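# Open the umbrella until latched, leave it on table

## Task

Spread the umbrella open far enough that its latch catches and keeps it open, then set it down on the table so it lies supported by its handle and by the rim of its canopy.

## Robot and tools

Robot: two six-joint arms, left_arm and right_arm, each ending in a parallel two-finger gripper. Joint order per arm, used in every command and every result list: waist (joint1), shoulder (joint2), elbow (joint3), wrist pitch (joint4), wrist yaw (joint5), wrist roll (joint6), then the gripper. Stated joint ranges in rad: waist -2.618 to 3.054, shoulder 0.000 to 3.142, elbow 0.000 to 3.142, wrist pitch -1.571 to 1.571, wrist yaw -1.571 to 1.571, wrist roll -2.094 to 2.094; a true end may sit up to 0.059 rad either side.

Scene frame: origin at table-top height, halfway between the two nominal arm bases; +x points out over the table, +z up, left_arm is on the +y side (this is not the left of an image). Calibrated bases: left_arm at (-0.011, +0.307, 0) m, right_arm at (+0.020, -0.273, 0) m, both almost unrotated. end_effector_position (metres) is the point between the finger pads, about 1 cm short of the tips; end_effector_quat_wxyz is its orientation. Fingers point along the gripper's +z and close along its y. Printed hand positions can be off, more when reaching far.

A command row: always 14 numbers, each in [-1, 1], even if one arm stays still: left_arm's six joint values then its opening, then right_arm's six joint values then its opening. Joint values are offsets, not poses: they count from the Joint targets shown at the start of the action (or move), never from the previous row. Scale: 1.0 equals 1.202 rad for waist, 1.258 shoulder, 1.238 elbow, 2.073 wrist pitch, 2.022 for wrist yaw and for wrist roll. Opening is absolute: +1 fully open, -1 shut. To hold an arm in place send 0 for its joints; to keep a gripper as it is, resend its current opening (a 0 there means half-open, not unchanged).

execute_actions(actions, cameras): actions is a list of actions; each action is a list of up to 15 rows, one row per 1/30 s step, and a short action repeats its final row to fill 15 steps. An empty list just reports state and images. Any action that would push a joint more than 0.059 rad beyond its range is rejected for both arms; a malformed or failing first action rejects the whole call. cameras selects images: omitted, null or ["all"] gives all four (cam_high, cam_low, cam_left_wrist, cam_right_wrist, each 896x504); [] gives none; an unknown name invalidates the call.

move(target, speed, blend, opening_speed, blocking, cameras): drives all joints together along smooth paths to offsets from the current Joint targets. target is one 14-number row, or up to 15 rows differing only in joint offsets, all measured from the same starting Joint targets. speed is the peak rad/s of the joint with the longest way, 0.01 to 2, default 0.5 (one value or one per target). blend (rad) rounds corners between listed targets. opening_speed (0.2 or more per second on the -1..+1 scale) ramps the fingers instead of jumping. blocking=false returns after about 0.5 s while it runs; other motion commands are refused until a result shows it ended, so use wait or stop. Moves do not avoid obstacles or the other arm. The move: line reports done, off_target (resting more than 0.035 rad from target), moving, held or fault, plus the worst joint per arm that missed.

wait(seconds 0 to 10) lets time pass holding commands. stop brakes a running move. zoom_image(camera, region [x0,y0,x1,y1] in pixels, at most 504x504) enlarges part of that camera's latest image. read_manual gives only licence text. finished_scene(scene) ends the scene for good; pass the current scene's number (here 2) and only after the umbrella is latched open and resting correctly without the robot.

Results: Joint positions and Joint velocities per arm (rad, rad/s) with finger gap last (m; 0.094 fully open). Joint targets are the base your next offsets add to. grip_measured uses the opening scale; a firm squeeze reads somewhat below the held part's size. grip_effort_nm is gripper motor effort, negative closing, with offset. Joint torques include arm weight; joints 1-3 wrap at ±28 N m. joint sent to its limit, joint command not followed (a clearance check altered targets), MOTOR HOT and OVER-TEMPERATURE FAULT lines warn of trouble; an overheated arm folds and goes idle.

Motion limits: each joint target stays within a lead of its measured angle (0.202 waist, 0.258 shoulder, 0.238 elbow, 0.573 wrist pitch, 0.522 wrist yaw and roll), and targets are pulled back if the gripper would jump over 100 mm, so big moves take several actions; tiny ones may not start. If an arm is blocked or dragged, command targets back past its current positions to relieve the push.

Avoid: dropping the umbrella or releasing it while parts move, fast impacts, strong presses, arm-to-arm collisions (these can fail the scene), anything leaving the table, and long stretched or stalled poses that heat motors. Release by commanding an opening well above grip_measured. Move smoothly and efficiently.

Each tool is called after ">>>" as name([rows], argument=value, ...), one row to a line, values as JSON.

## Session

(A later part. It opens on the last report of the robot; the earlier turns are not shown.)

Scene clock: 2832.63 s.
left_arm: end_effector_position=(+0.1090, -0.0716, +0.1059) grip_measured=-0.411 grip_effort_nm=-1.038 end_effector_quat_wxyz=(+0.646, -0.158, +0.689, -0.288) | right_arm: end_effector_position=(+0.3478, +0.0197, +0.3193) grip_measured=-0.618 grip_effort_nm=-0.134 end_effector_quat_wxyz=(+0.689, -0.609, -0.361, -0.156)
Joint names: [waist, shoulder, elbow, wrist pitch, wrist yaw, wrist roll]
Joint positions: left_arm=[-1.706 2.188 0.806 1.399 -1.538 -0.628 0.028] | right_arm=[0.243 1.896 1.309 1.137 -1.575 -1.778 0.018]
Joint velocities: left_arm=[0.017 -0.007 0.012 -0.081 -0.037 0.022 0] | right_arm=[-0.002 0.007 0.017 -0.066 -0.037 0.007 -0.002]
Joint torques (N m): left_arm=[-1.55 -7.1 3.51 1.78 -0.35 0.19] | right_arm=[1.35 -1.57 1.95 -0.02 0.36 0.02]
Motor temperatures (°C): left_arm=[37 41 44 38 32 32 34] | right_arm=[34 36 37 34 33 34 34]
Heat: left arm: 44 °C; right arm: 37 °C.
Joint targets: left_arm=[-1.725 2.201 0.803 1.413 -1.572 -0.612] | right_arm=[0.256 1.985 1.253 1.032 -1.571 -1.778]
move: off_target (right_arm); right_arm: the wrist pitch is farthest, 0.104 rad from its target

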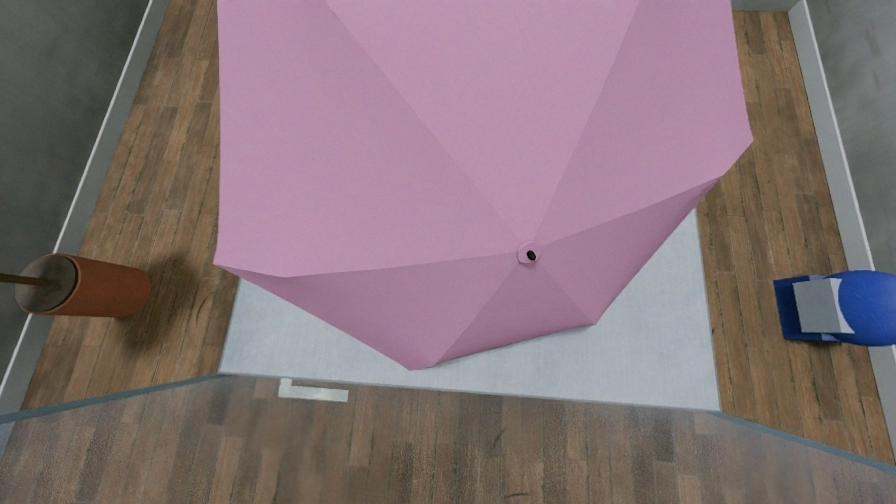

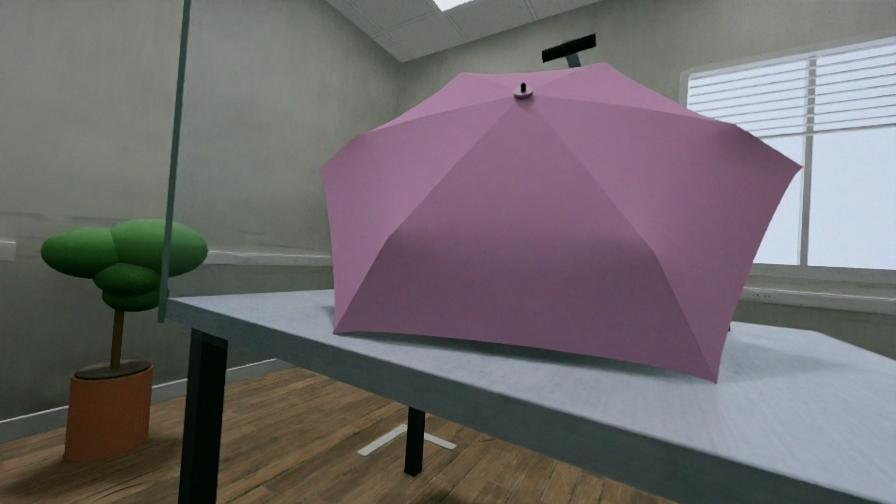

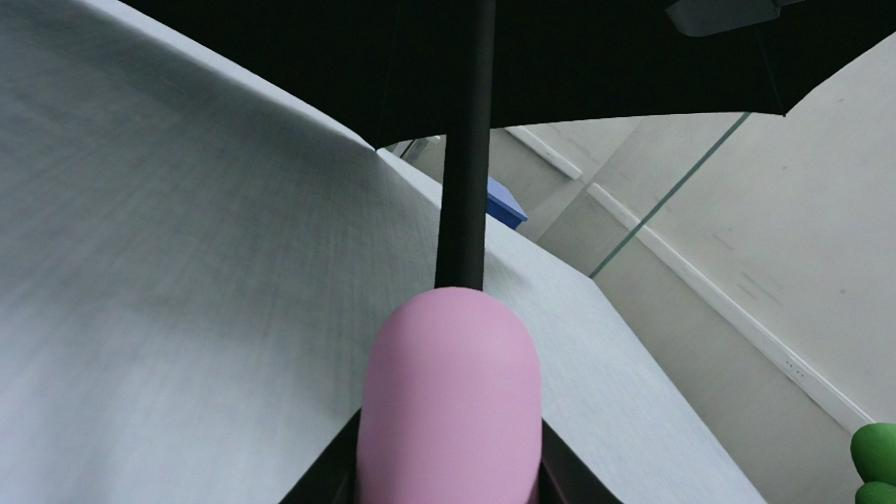

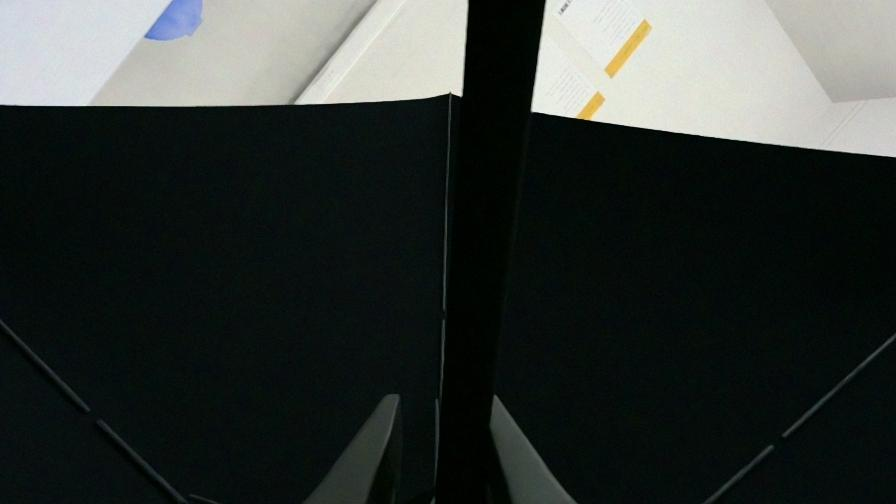

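>>> move(target=[0, 0, 0, 0, 0, 0, -0.6, -0.0171, -0.1582, -0.197, 0.1181, 0, 0.0138, -0.62], speed=0.15, cameras=["cam_low", "cam_right_wrist"])

Scene clock: 2871.27 s.
left_arm: end_effector_position=(+0.1042, -0.0741, +0.1035) grip_measured=-0.411 grip_effort_nm=-1.038 end_effector_quat_wxyz=(+0.644, -0.150, +0.691, -0.293) | right_arm: end_effector_position=(+0.3127, +0.0081, +0.2949) grip_measured=-0.618 grip_effort_nm=-0.134 end_effector_quat_wxyz=(+0.695, -0.611, -0.340, -0.167)
Joint names: [waist, shoulder, elbow, wrist pitch, wrist yaw, wrist roll]
Joint positions: left_arm=[-1.718 2.196 0.806 1.403 -1.532 -0.627 0.028] | right_arm=[0.242 1.789 1.041 1.304 -1.527 -1.759 0.018]
Joint velocities: left_arm=[-0.007 -0.007 -0.007 -0.022 0.037 0.022 0] | right_arm=[-0.007 -0.007 0.007 -0.037 -0.051 0.022 -0.001]
Joint torques (N m): left_arm=[-0.53 -7.71 3.45 1.73 -0.42 0.23] | right_arm=[-0.66 -7.23 3.52 0.72 -0.15 0.11]
Motor temperatures (°C): left_arm=[36 40 43 40 32 32 34] | right_arm=[34 34 36 34 33 34 34]
Heat: left arm: 43 °C; right arm: 36 °C.
Joint targets: left_arm=[-1.725 2.201 0.803 1.413 -1.572 -0.612] | right_arm=[0.236 1.786 1.009 1.277 -1.572 -1.750]
move: off_target (left_arm, right_arm); left_arm: the wrist yaw is farthest, 0.040 rad from its target; right_arm: the wrist yaw is farthest, 0.044 rad from its target
Images, in order (width x height): cam_low 896x504, cam_right_wrist 896x504.

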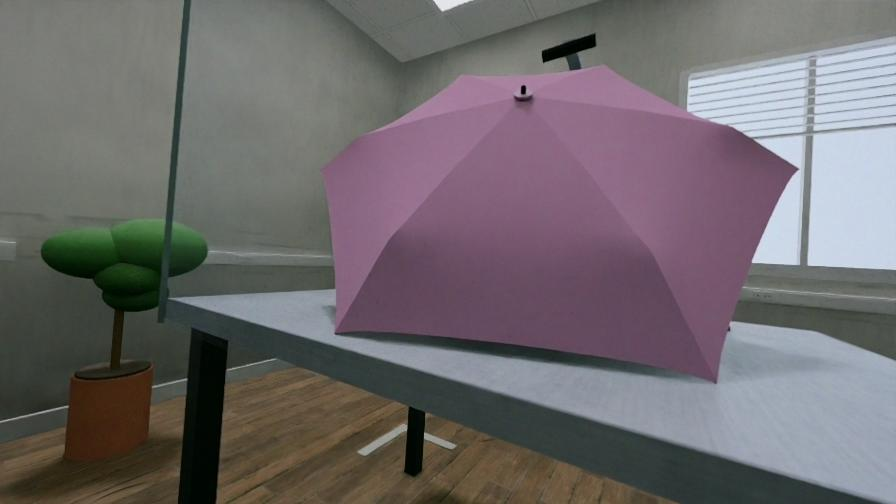

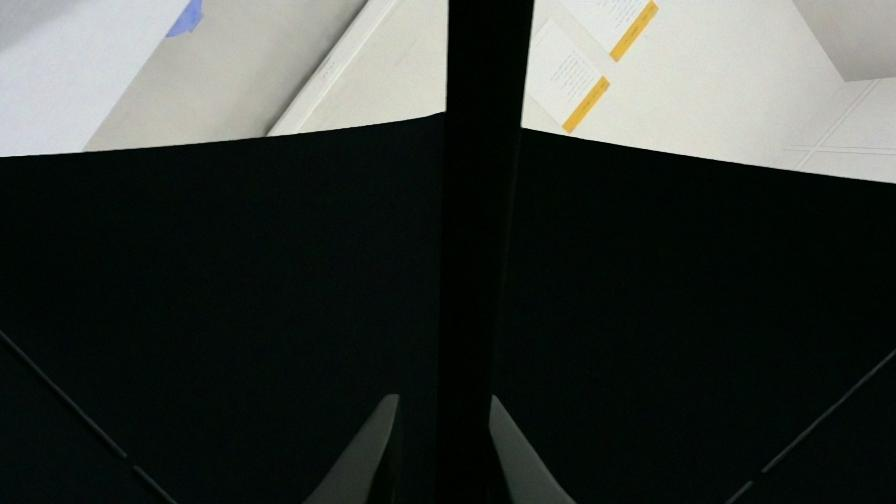

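>>> move(target=[0, 0, 0, 0, 0, 0, -0.6, 0, 0, 0, 0, 0, 0, -0.92], speed=0.15, opening_speed=0.4, cameras=["cam_right_wrist"])

Scene clock: 2874.30 s.
left_arm: end_effector_position=(+0.1042, -0.0741, +0.1035) grip_measured=-0.411 grip_effort_nm=-1.038 end_effector_quat_wxyz=(+0.644, -0.150, +0.691, -0.293) | right_arm: end_effector_position=(+0.3107, +0.0075, +0.2975) grip_measured=-0.827 grip_effort_nm=-1.048 end_effector_quat_wxyz=(+0.695, -0.610, -0.342, -0.167)
Joint names: [waist, shoulder, elbow, wrist pitch, wrist yaw, wrist roll]
Joint positions: left_arm=[-1.718 2.196 0.806 1.403 -1.532 -0.627 0.028] | right_arm=[0.242 1.782 1.041 1.313 -1.53 -1.745 0.008]
Joint velocities: left_arm=[0.012 -0.002 0.007 -0.022 -0.022 -0.081 -0.001] | right_arm=[0.002 0.007 0.027 -0.007 0.037 0.037 0]
Joint torques (N m): left_arm=[-0.5 -7.72 3.45 1.73 -0.42 0.22] | right_arm=[-0.64 -6.67 3.58 0.63 -0.11 -0.04]
Motor temperatures (°C): left_arm=[36 40 42 40 32 32 34] | right_arm=[34 34 36 34 33 34 34]
Heat: left arm: 42 °C; right arm: 36 °C.
Joint targets: left_arm=[-1.725 2.201 0.803 1.413 -1.572 -0.612] | right_arm=[0.236 1.786 1.009 1.277 -1.572 -1.750]
move: off_target (left_arm, right_arm); left_arm: the wrist yaw is farthest, 0.040 rad from its target; right_arm: the wrist yaw is farthest, 0.042 rad from its target
Images, in order (width x height): cam_right_wrist 896x504.

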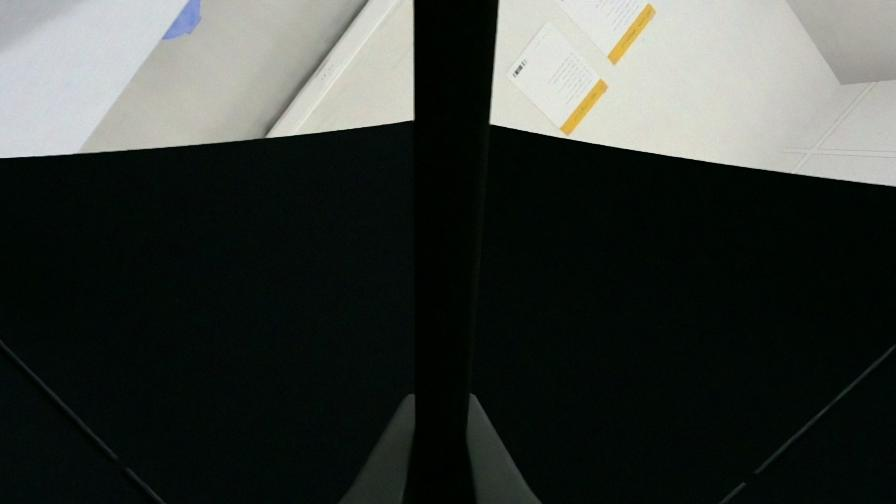

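>>> move(target=[0, 0, 0, 0, 0, 0, 0.9, 0, 0, 0, 0, 0, 0, -0.92], speed=0.15, opening_speed=0.7, cameras=["cam_left_wrist"])

Scene clock: 2881.03 s.
left_arm: end_effector_position=(+0.1053, -0.0681, +0.1045) grip_measured=+0.898 grip_effort_nm=0.066 end_effector_quat_wxyz=(+0.647, -0.166, +0.687, -0.285) | right_arm: end_effector_position=(+0.3045, +0.0044, +0.2889) grip_measured=-0.828 grip_effort_nm=-1.062 end_effector_quat_wxyz=(+0.690, -0.611, -0.356, -0.156)
Joint names: [waist, shoulder, elbow, wrist pitch, wrist yaw, wrist roll]
Joint positions: left_arm=[-1.718 2.196 0.806 1.419 -1.566 -0.622 0.089] | right_arm=[0.239 1.782 1.025 1.311 -1.571 -1.767 0.008]
Joint velocities: left_arm=[0.002 -0.002 -0.012 -0.022 -0.022 -0.037 -0.001] | right_arm=[-0.007 0.002 -0.017 -0.066 -0.022 -0.007 0]
Joint torques (N m): left_arm=[-0.53 -7.68 3.43 1.51 -0.08 0.15] | right_arm=[-0.31 -6.65 4.86 0.65 0.32 0.18]
Motor temperatures (°C): left_arm=[36 39 42 40 32 32 34] | right_arm=[34 34 36 34 33 34 35]
Heat: left arm: 42 °C; right arm: 36 °C.
Joint targets: left_arm=[-1.725 2.201 0.803 1.413 -1.572 -0.612] | right_arm=[0.236 1.786 1.009 1.277 -1.572 -1.751]
move: done
Images, in order (width x height): cam_left_wrist 896x504.

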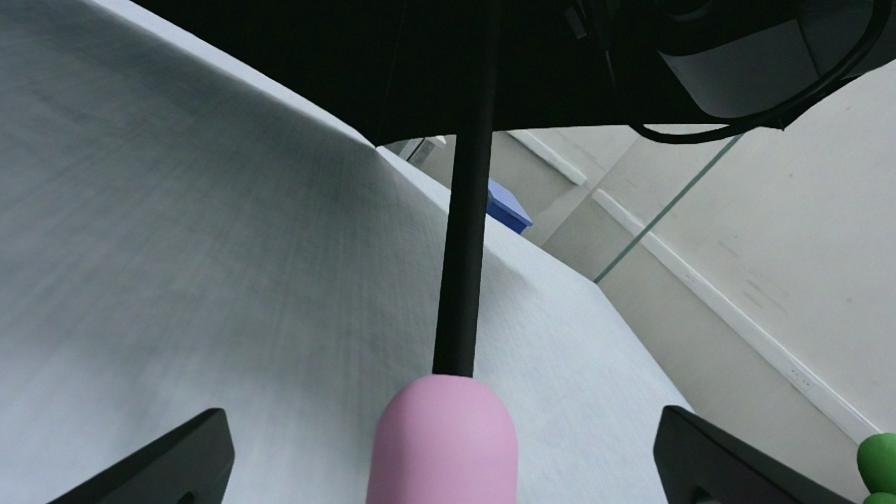

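>>> move([
  [-0.1146, -0.0246, -0.0525, 0.016, 0, 0, 0.9, 0, 0, 0, 0, 0, 0, -0.92],
  [-0.2664, -0.0502, -0.122, 0.0419, 0, 0, 0.9, 0, 0, 0, 0, 0, 0, -0.92],
], speed=0.3, blend=0.05, cameras=["cam_left_wrist", "cam_low"])

Scene clock: 2885.50 s.
left_arm: end_effector_position=(-0.0047, -0.0569, +0.0991) grip_measured=+0.899 grip_effort_nm=0.071 end_effector_quat_wxyz=(+0.596, -0.046, +0.706, -0.380) | right_arm: end_effector_position=(+0.3045, +0.0044, +0.2889) grip_measured=-0.828 grip_effort_nm=-1.062 end_effector_quat_wxyz=(+0.690, -0.611, -0.356, -0.156)
Joint names: [waist, shoulder, elbow, wrist pitch, wrist yaw, wrist roll]
Joint positions: left_arm=[-2.043 2.16 0.665 1.506 -1.567 -0.621 0.089] | right_arm=[0.239 1.782 1.025 1.31 -1.571 -1.768 0.008]
Joint velocities: left_arm=[-0.002 -0.012 0.012 0.022 -0.037 -0.022 0.001] | right_arm=[-0.007 0.012 -0.002 0.022 -0.051 0.037 0]
Joint torques (N m): left_arm=[-0.12 -9.02 2.09 1.52 -0.08 0.15] | right_arm=[-0.31 -6.61 4.85 0.64 0.32 0.18]
Motor temperatures (°C): left_arm=[36 39 42 40 32 32 34] | right_arm=[34 34 36 34 33 34 35]
Heat: left arm: 42 °C; right arm: 36 °C.
Joint targets: left_arm=[-2.045 2.138 0.652 1.500 -1.572 -0.611] | right_arm=[0.236 1.786 1.009 1.277 -1.571 -1.751]
move: done
Images, in order (width x height): cam_low 896x504, cam_left_wrist 896x504.

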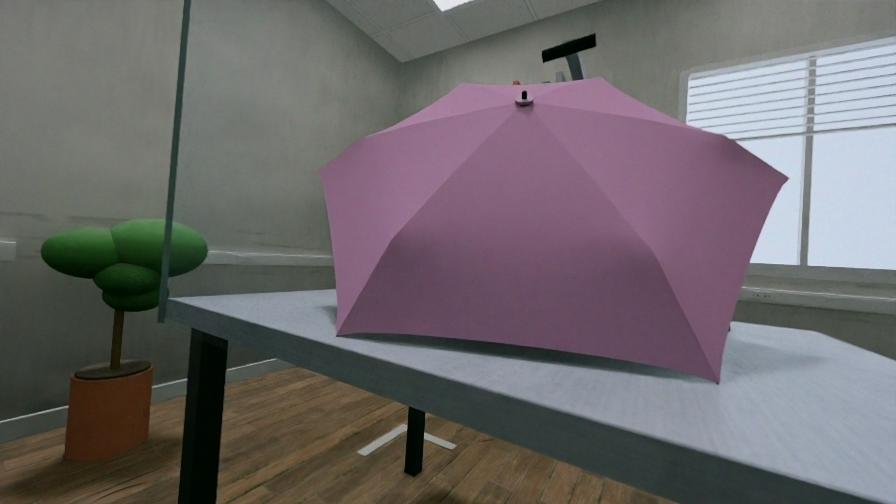

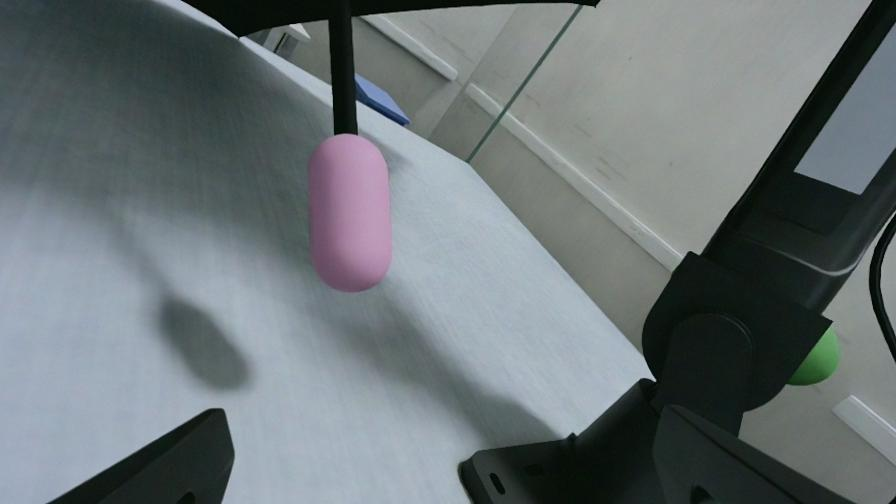

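>>> move(target=[0, 0, 0, 0, 0, 0, 0.9, -0.0006, -0.0023, -0.1193, 0.0891, 0, -0.0193, -0.92], speed=0.1, cameras=["cam_left_wrist", "cam_low"])

Scene clock: 2900.80 s.
left_arm: end_effector_position=(-0.0047, -0.0569, +0.0992) grip_measured=+0.899 grip_effort_nm=0.071 end_effector_quat_wxyz=(+0.596, -0.046, +0.706, -0.380) | right_arm: end_effector_position=(+0.2839, -0.0021, +0.2597) grip_measured=-0.828 grip_effort_nm=-1.057 end_effector_quat_wxyz=(+0.683, -0.596, -0.381, -0.182)
Joint names: [waist, shoulder, elbow, wrist pitch, wrist yaw, wrist roll]
Joint positions: left_arm=[-2.043 2.16 0.665 1.506 -1.567 -0.621 0.089] | right_arm=[0.239 1.782 0.879 1.481 -1.573 -1.822 0.008]
Joint velocities: left_arm=[0.007 -0.012 0.007 -0.066 0.022 -0.007 -0.001] | right_arm=[0.012 -0.007 0.002 0.066 0.022 -0.037 -0.001]
Joint torques (N m): left_arm=[-0.1 -8.99 2.06 1.52 -0.08 0.16] | right_arm=[-0.38 -6.42 4.25 0.76 0.34 0.33]
Motor temperatures (°C): left_arm=[36 40 42 39 32 32 33] | right_arm=[34 34 36 34 33 34 35]
Heat: left arm: 42 °C; right arm: 36 °C.
Joint targets: left_arm=[-2.045 2.138 0.652 1.500 -1.572 -0.611] | right_arm=[0.235 1.783 0.861 1.462 -1.572 -1.790]
move: done
Images, in order (width x height): cam_low 896x504, cam_left_wrist 896x504.

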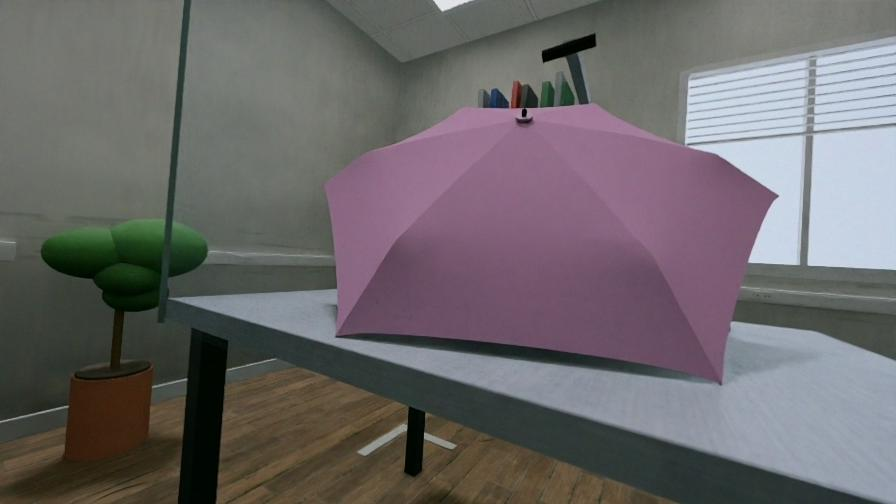

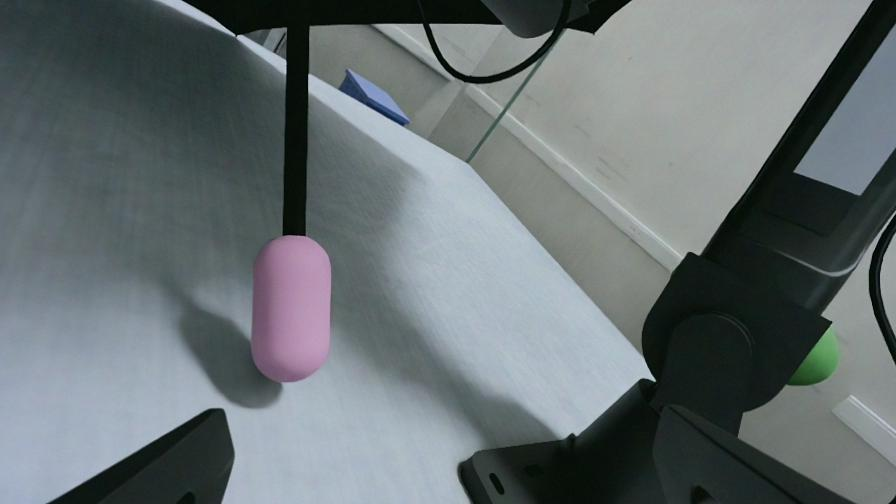

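>>> move(target=[0, 0, 0, 0, 0, 0, 0.9, 0, -0.0217, -0.0869, -0.0046, 0, -0.0742, -0.92], speed=0.08, cameras=["cam_left_wrist", "cam_high"])

Scene clock: 2905.83 s.
left_arm: end_effector_position=(-0.0047, -0.0569, +0.0992) grip_measured=+0.899 grip_effort_nm=0.066 end_effector_quat_wxyz=(+0.596, -0.046, +0.706, -0.380) | right_arm: end_effector_position=(+0.2781, -0.0042, +0.2518) grip_measured=-0.828 grip_effort_nm=-1.067 end_effector_quat_wxyz=(+0.682, -0.587, -0.376, -0.220)
Joint names: [waist, shoulder, elbow, wrist pitch, wrist yaw, wrist roll]
Joint positions: left_arm=[-2.043 2.16 0.665 1.507 -1.567 -0.621 0.089] | right_arm=[0.239 1.756 0.792 1.495 -1.516 -1.921 0.008]
Joint velocities: left_arm=[-0.002 -0.017 0.007 0.037 0.066 0.037 0.001] | right_arm=[0.002 0.007 -0.007 0.022 -0.051 -0.022 0]
Joint torques (N m): left_arm=[-0.1 -9.02 2.07 1.51 -0.08 0.15] | right_arm=[-0.35 -6.15 2.44 0.61 -0.3 -0.18]
Motor temperatures (°C): left_arm=[36 40 42 39 32 32 33] | right_arm=[34 34 36 34 33 34 36]
Heat: left arm: 42 °C; right arm: 36 °C.
Joint targets: left_arm=[-2.045 2.138 0.652 1.500 -1.572 -0.611] | right_arm=[0.235 1.756 0.754 1.453 -1.572 -1.940]
move: off_target (right_arm); right_arm: the wrist yaw is farthest, 0.056 rad from its target
Images, in order (width x height): cam_high 896x504, cam_left_wrist 896x504.

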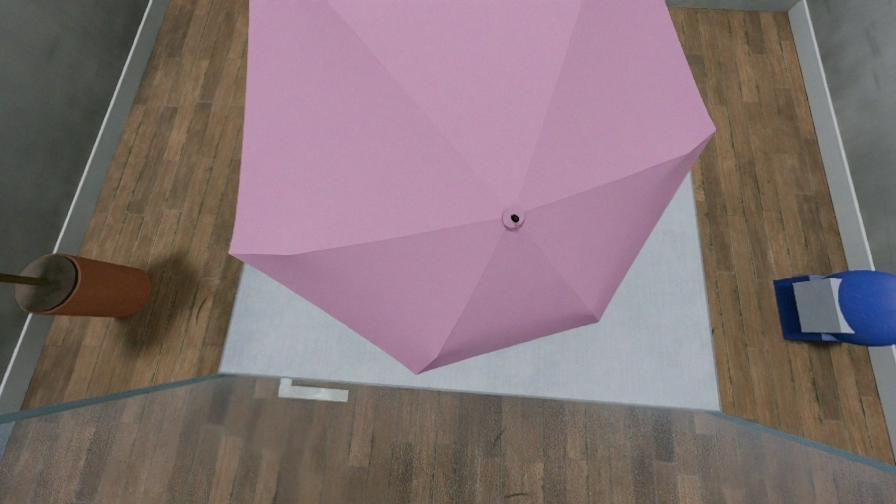

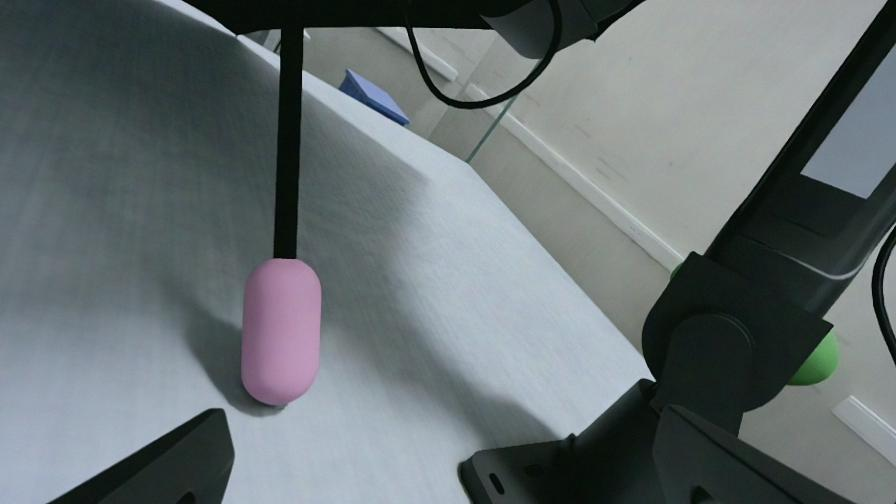

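>>> zoom_image(camera="cam_left_wrist", region=[180, 230, 400, 440])

Scaled by 2.291 from the camera's 896x504 image, which has a finer 1280x720 frame.

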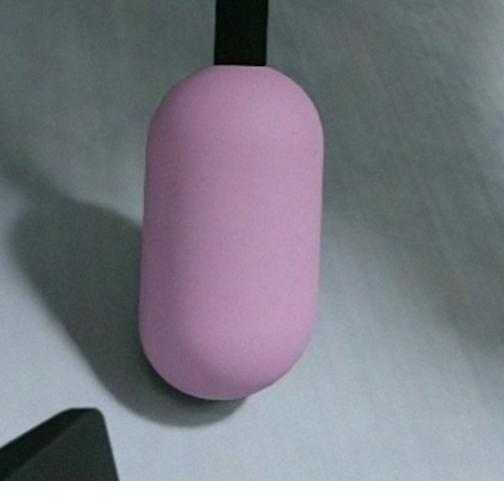

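>>> move(target=[0, 0, 0, 0, 0, 0, 0.9, 0, 0, 0.0242, 0.0145, 0, 0, -0.92], speed=0.1, cameras=["cam_left_wrist"])

>>> move(target=[0, 0, 0, 0, 0, 0, 0.9, 0, 0, 0, 0, 0, 0, 0.5], speed=0.1, opening_speed=0.5, cameras=["cam_left_wrist", "cam_right_wrist", "cam_low"])

Scene clock: 2916.40 s.
left_arm: end_effector_position=(-0.0047, -0.0569, +0.0992) grip_measured=+0.899 grip_effort_nm=0.066 end_effector_quat_wxyz=(+0.596, -0.046, +0.706, -0.380) | right_arm: end_effector_position=(+0.2781, -0.0042, +0.2521) grip_measured=-0.828 grip_effort_nm=-1.057 end_effector_quat_wxyz=(+0.682, -0.587, -0.377, -0.221)
Joint names: [waist, shoulder, elbow, wrist pitch, wrist yaw, wrist roll]
Joint positions: left_arm=[-2.043 2.16 0.665 1.507 -1.567 -0.621 0.089] | right_arm=[0.239 1.756 0.792 1.498 -1.515 -1.921 0.008]
Joint velocities: left_arm=[-0.007 -0.007 -0.012 -0.095 0.007 0.022 0] | right_arm=[-0.007 0.002 -0.002 0.022 -0.037 -0.022 -0.001]
Joint torques (N m): left_arm=[-0.12 -9.02 2.09 1.51 -0.08 0.15] | right_arm=[-0.34 -6.19 4.89 0.83 -0.31 -0.17]
Motor temperatures (°C): left_arm=[36 40 42 39 32 32 33] | right_arm=[34 34 36 34 33 34 36]
Heat: left arm: 42 °C; right arm: 36 °C.
Joint targets: left_arm=[-2.045 2.138 0.652 1.500 -1.572 -0.611] | right_arm=[0.235 1.756 0.784 1.482 -1.572 -1.940]
move: off_target (right_arm); right_arm: the wrist yaw is farthest, 0.057 rad from its target
Images, in order (width x height): cam_left_wrist 896x504.

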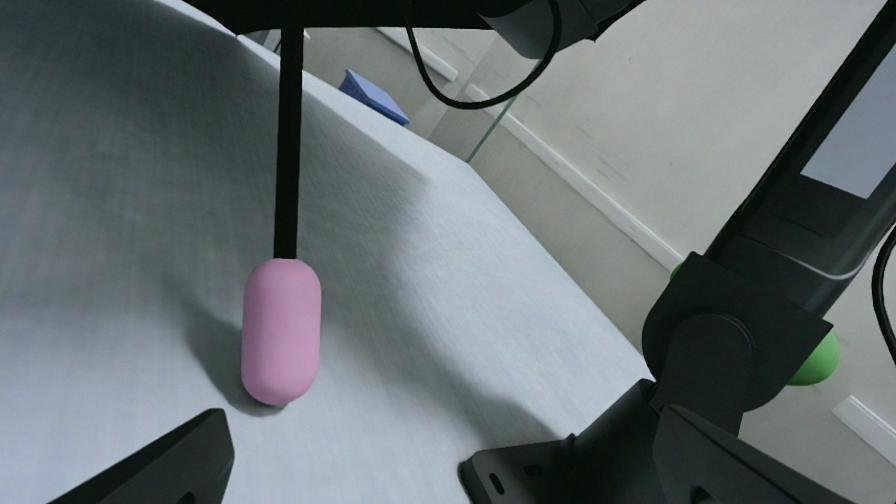

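Scene clock: 2919.47 s.
left_arm: end_effector_position=(-0.0047, -0.0569, +0.0992) grip_measured=+0.899 grip_effort_nm=0.071 end_effector_quat_wxyz=(+0.596, -0.046, +0.706, -0.380) | right_arm: end_effector_position=(+0.2702, -0.0064, +0.2473) grip_measured=+0.498 grip_effort_nm=0.085 end_effector_quat_wxyz=(+0.676, -0.583, -0.399, -0.208)
Joint names: [waist, shoulder, elbow, wrist pitch, wrist yaw, wrist roll]
Joint positions: left_arm=[-2.043 2.16 0.665 1.507 -1.567 -0.621 0.089] | right_arm=[0.239 1.756 0.792 1.499 -1.568 -1.934 0.07]
Joint velocities: left_arm=[-0.007 -0.002 -0.002 0.007 0.051 -0.051 0] | right_arm=[0.007 0.007 -0.002 -0.095 -0.037 0.007 0]
Joint torques (N m): left_arm=[-0.12 -9.03 2.09 1.51 -0.08 0.15] | right_arm=[-0.38 -6.15 4.88 0.81 0.29 -0.03]
Motor temperatures (°C): left_arm=[36 40 42 39 32 32 33] | right_arm=[34 34 36 34 33 34 36]
Heat: left arm: 42 °C; right arm: 36 °C.
Joint targets: left_arm=[-2.045 2.138 0.652 1.500 -1.572 -0.611] | right_arm=[0.235 1.756 0.784 1.482 -1.572 -1.940]
move: done
Images, in order (width x height): cam_low 896x504, cam_left_wrist 896x504, cam_right_wrist 896x504.

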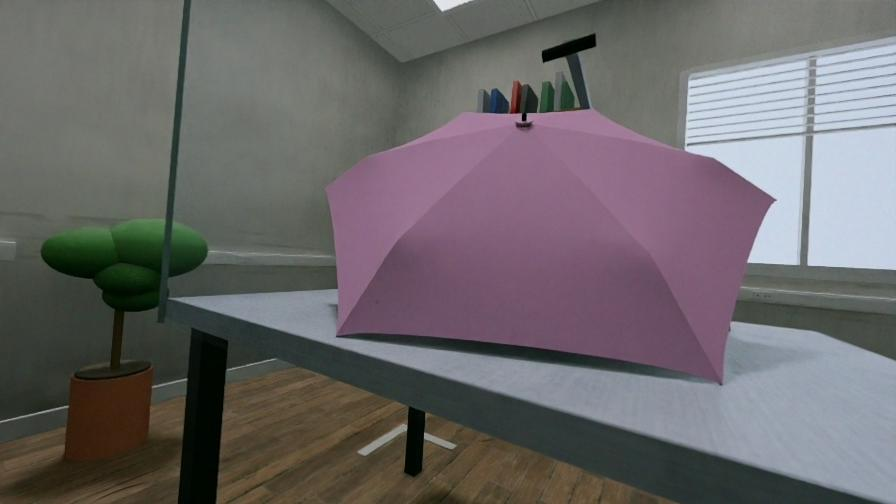

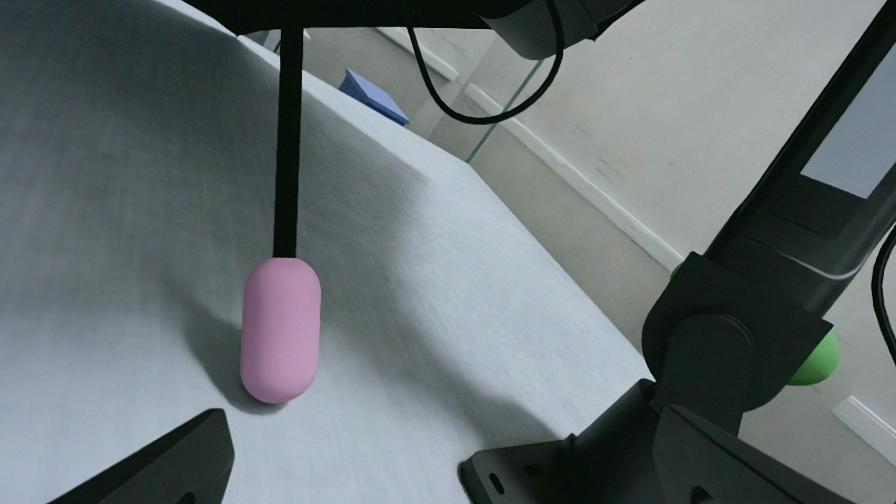

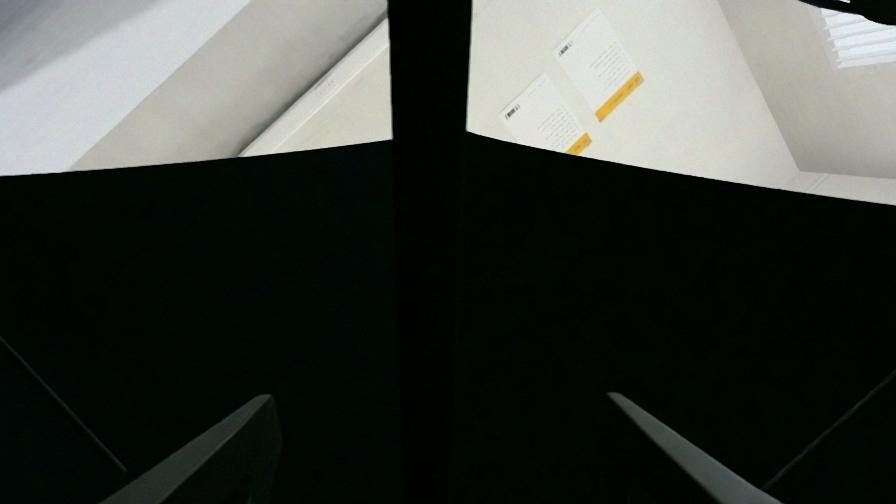

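>>> move([
  [0, 0, 0, 0, 0, 0, 0.9, -0.1367, -0.0857, -0.0747, -0.0363, 0, 0, 0.5],
  [0, 0, 0, 0, 0, 0, 0.9, -0.2795, -0.1521, -0.132, -0.0666, 0, 0, 0.5],
], speed=0.25, blend=0.05)

Scene clock: 2936.80 s.
left_arm: end_effector_position=(-0.0047, -0.0569, +0.0992) grip_measured=+0.899 grip_effort_nm=0.076 end_effector_quat_wxyz=(+0.596, -0.046, +0.706, -0.380) | right_arm: end_effector_position=(+0.3062, -0.1028, +0.2471) grip_measured=+0.498 grip_effort_nm=0.090 end_effector_quat_wxyz=(+0.649, -0.658, -0.259, -0.281)
Joint names: [waist, shoulder, elbow, wrist pitch, wrist yaw, wrist roll]
Joint positions: left_arm=[-2.043 2.16 0.665 1.507 -1.567 -0.621 0.089] | right_arm=[-0.098 1.588 0.638 1.37 -1.569 -1.935 0.07]
Joint velocities: left_arm=[-0.007 -0.007 -0.002 -0.022 0.066 0.051 0] | right_arm=[0.002 0.007 -0.017 -0.022 -0.022 0.037 0.001]
Joint torques (N m): left_arm=[-0.13 -9.03 2.09 1.51 -0.09 0.15] | right_arm=[-0.31 -6.76 4.19 0.79 0.23 -0.02]
Motor temperatures (°C): left_arm=[36 40 42 39 32 32 32] | right_arm=[34 35 36 34 33 34 35]
Heat: left arm: 42 °C; right arm: 36 °C.
Joint targets: left_arm=[-2.045 2.138 0.652 1.500 -1.572 -0.611] | right_arm=[-0.101 1.564 0.620 1.344 -1.572 -1.939]
move: done

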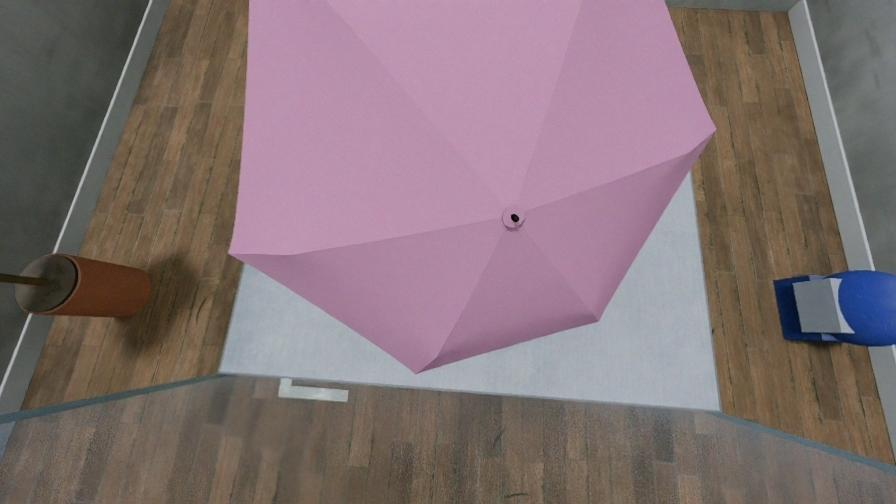

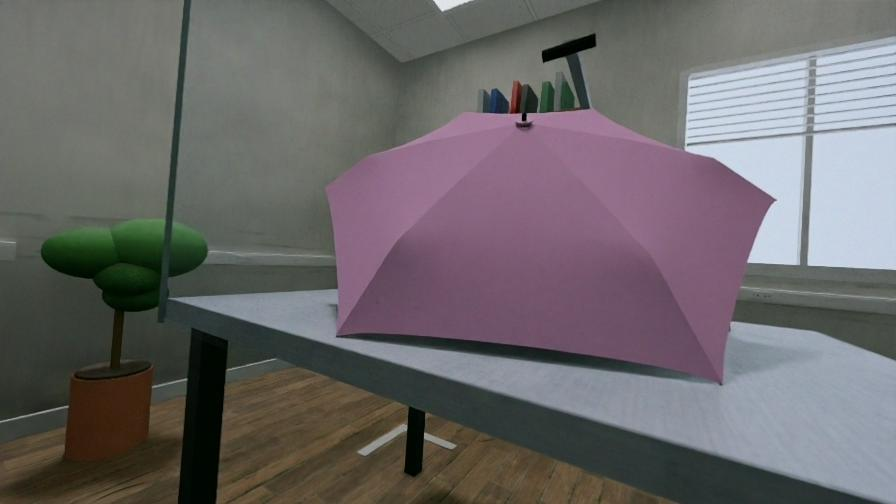

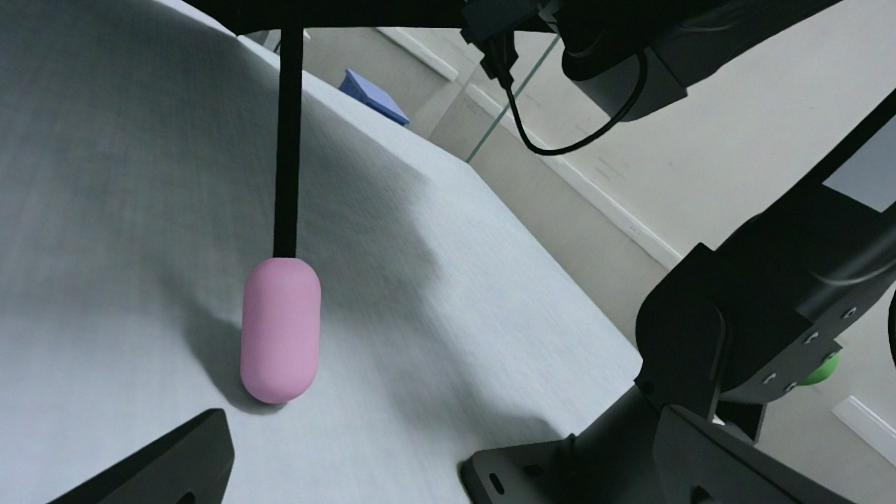

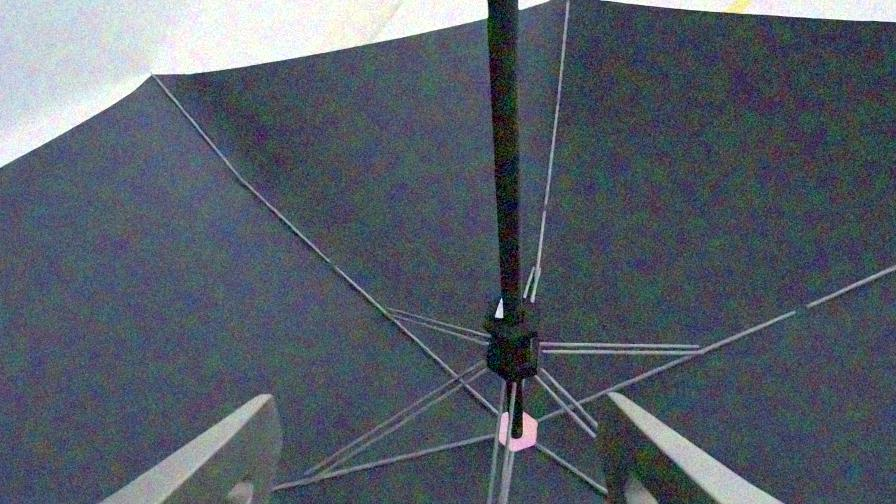

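>>> zoom_image(camera="cam_right_wrist", region=[440, 260, 600, 460])

Scaled by 2.520 from the camera's 896x504 image, which has a finer 1280x720 frame.

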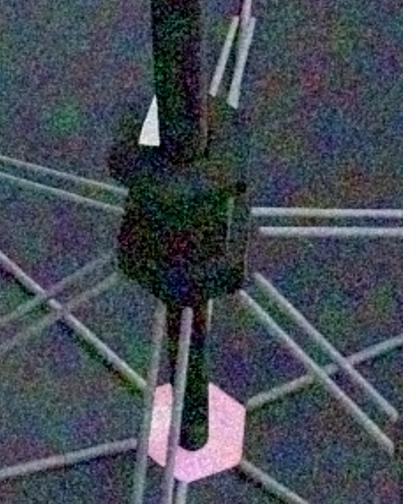

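>>> finished_scene(scene=2)

The scene is finished: the task was done.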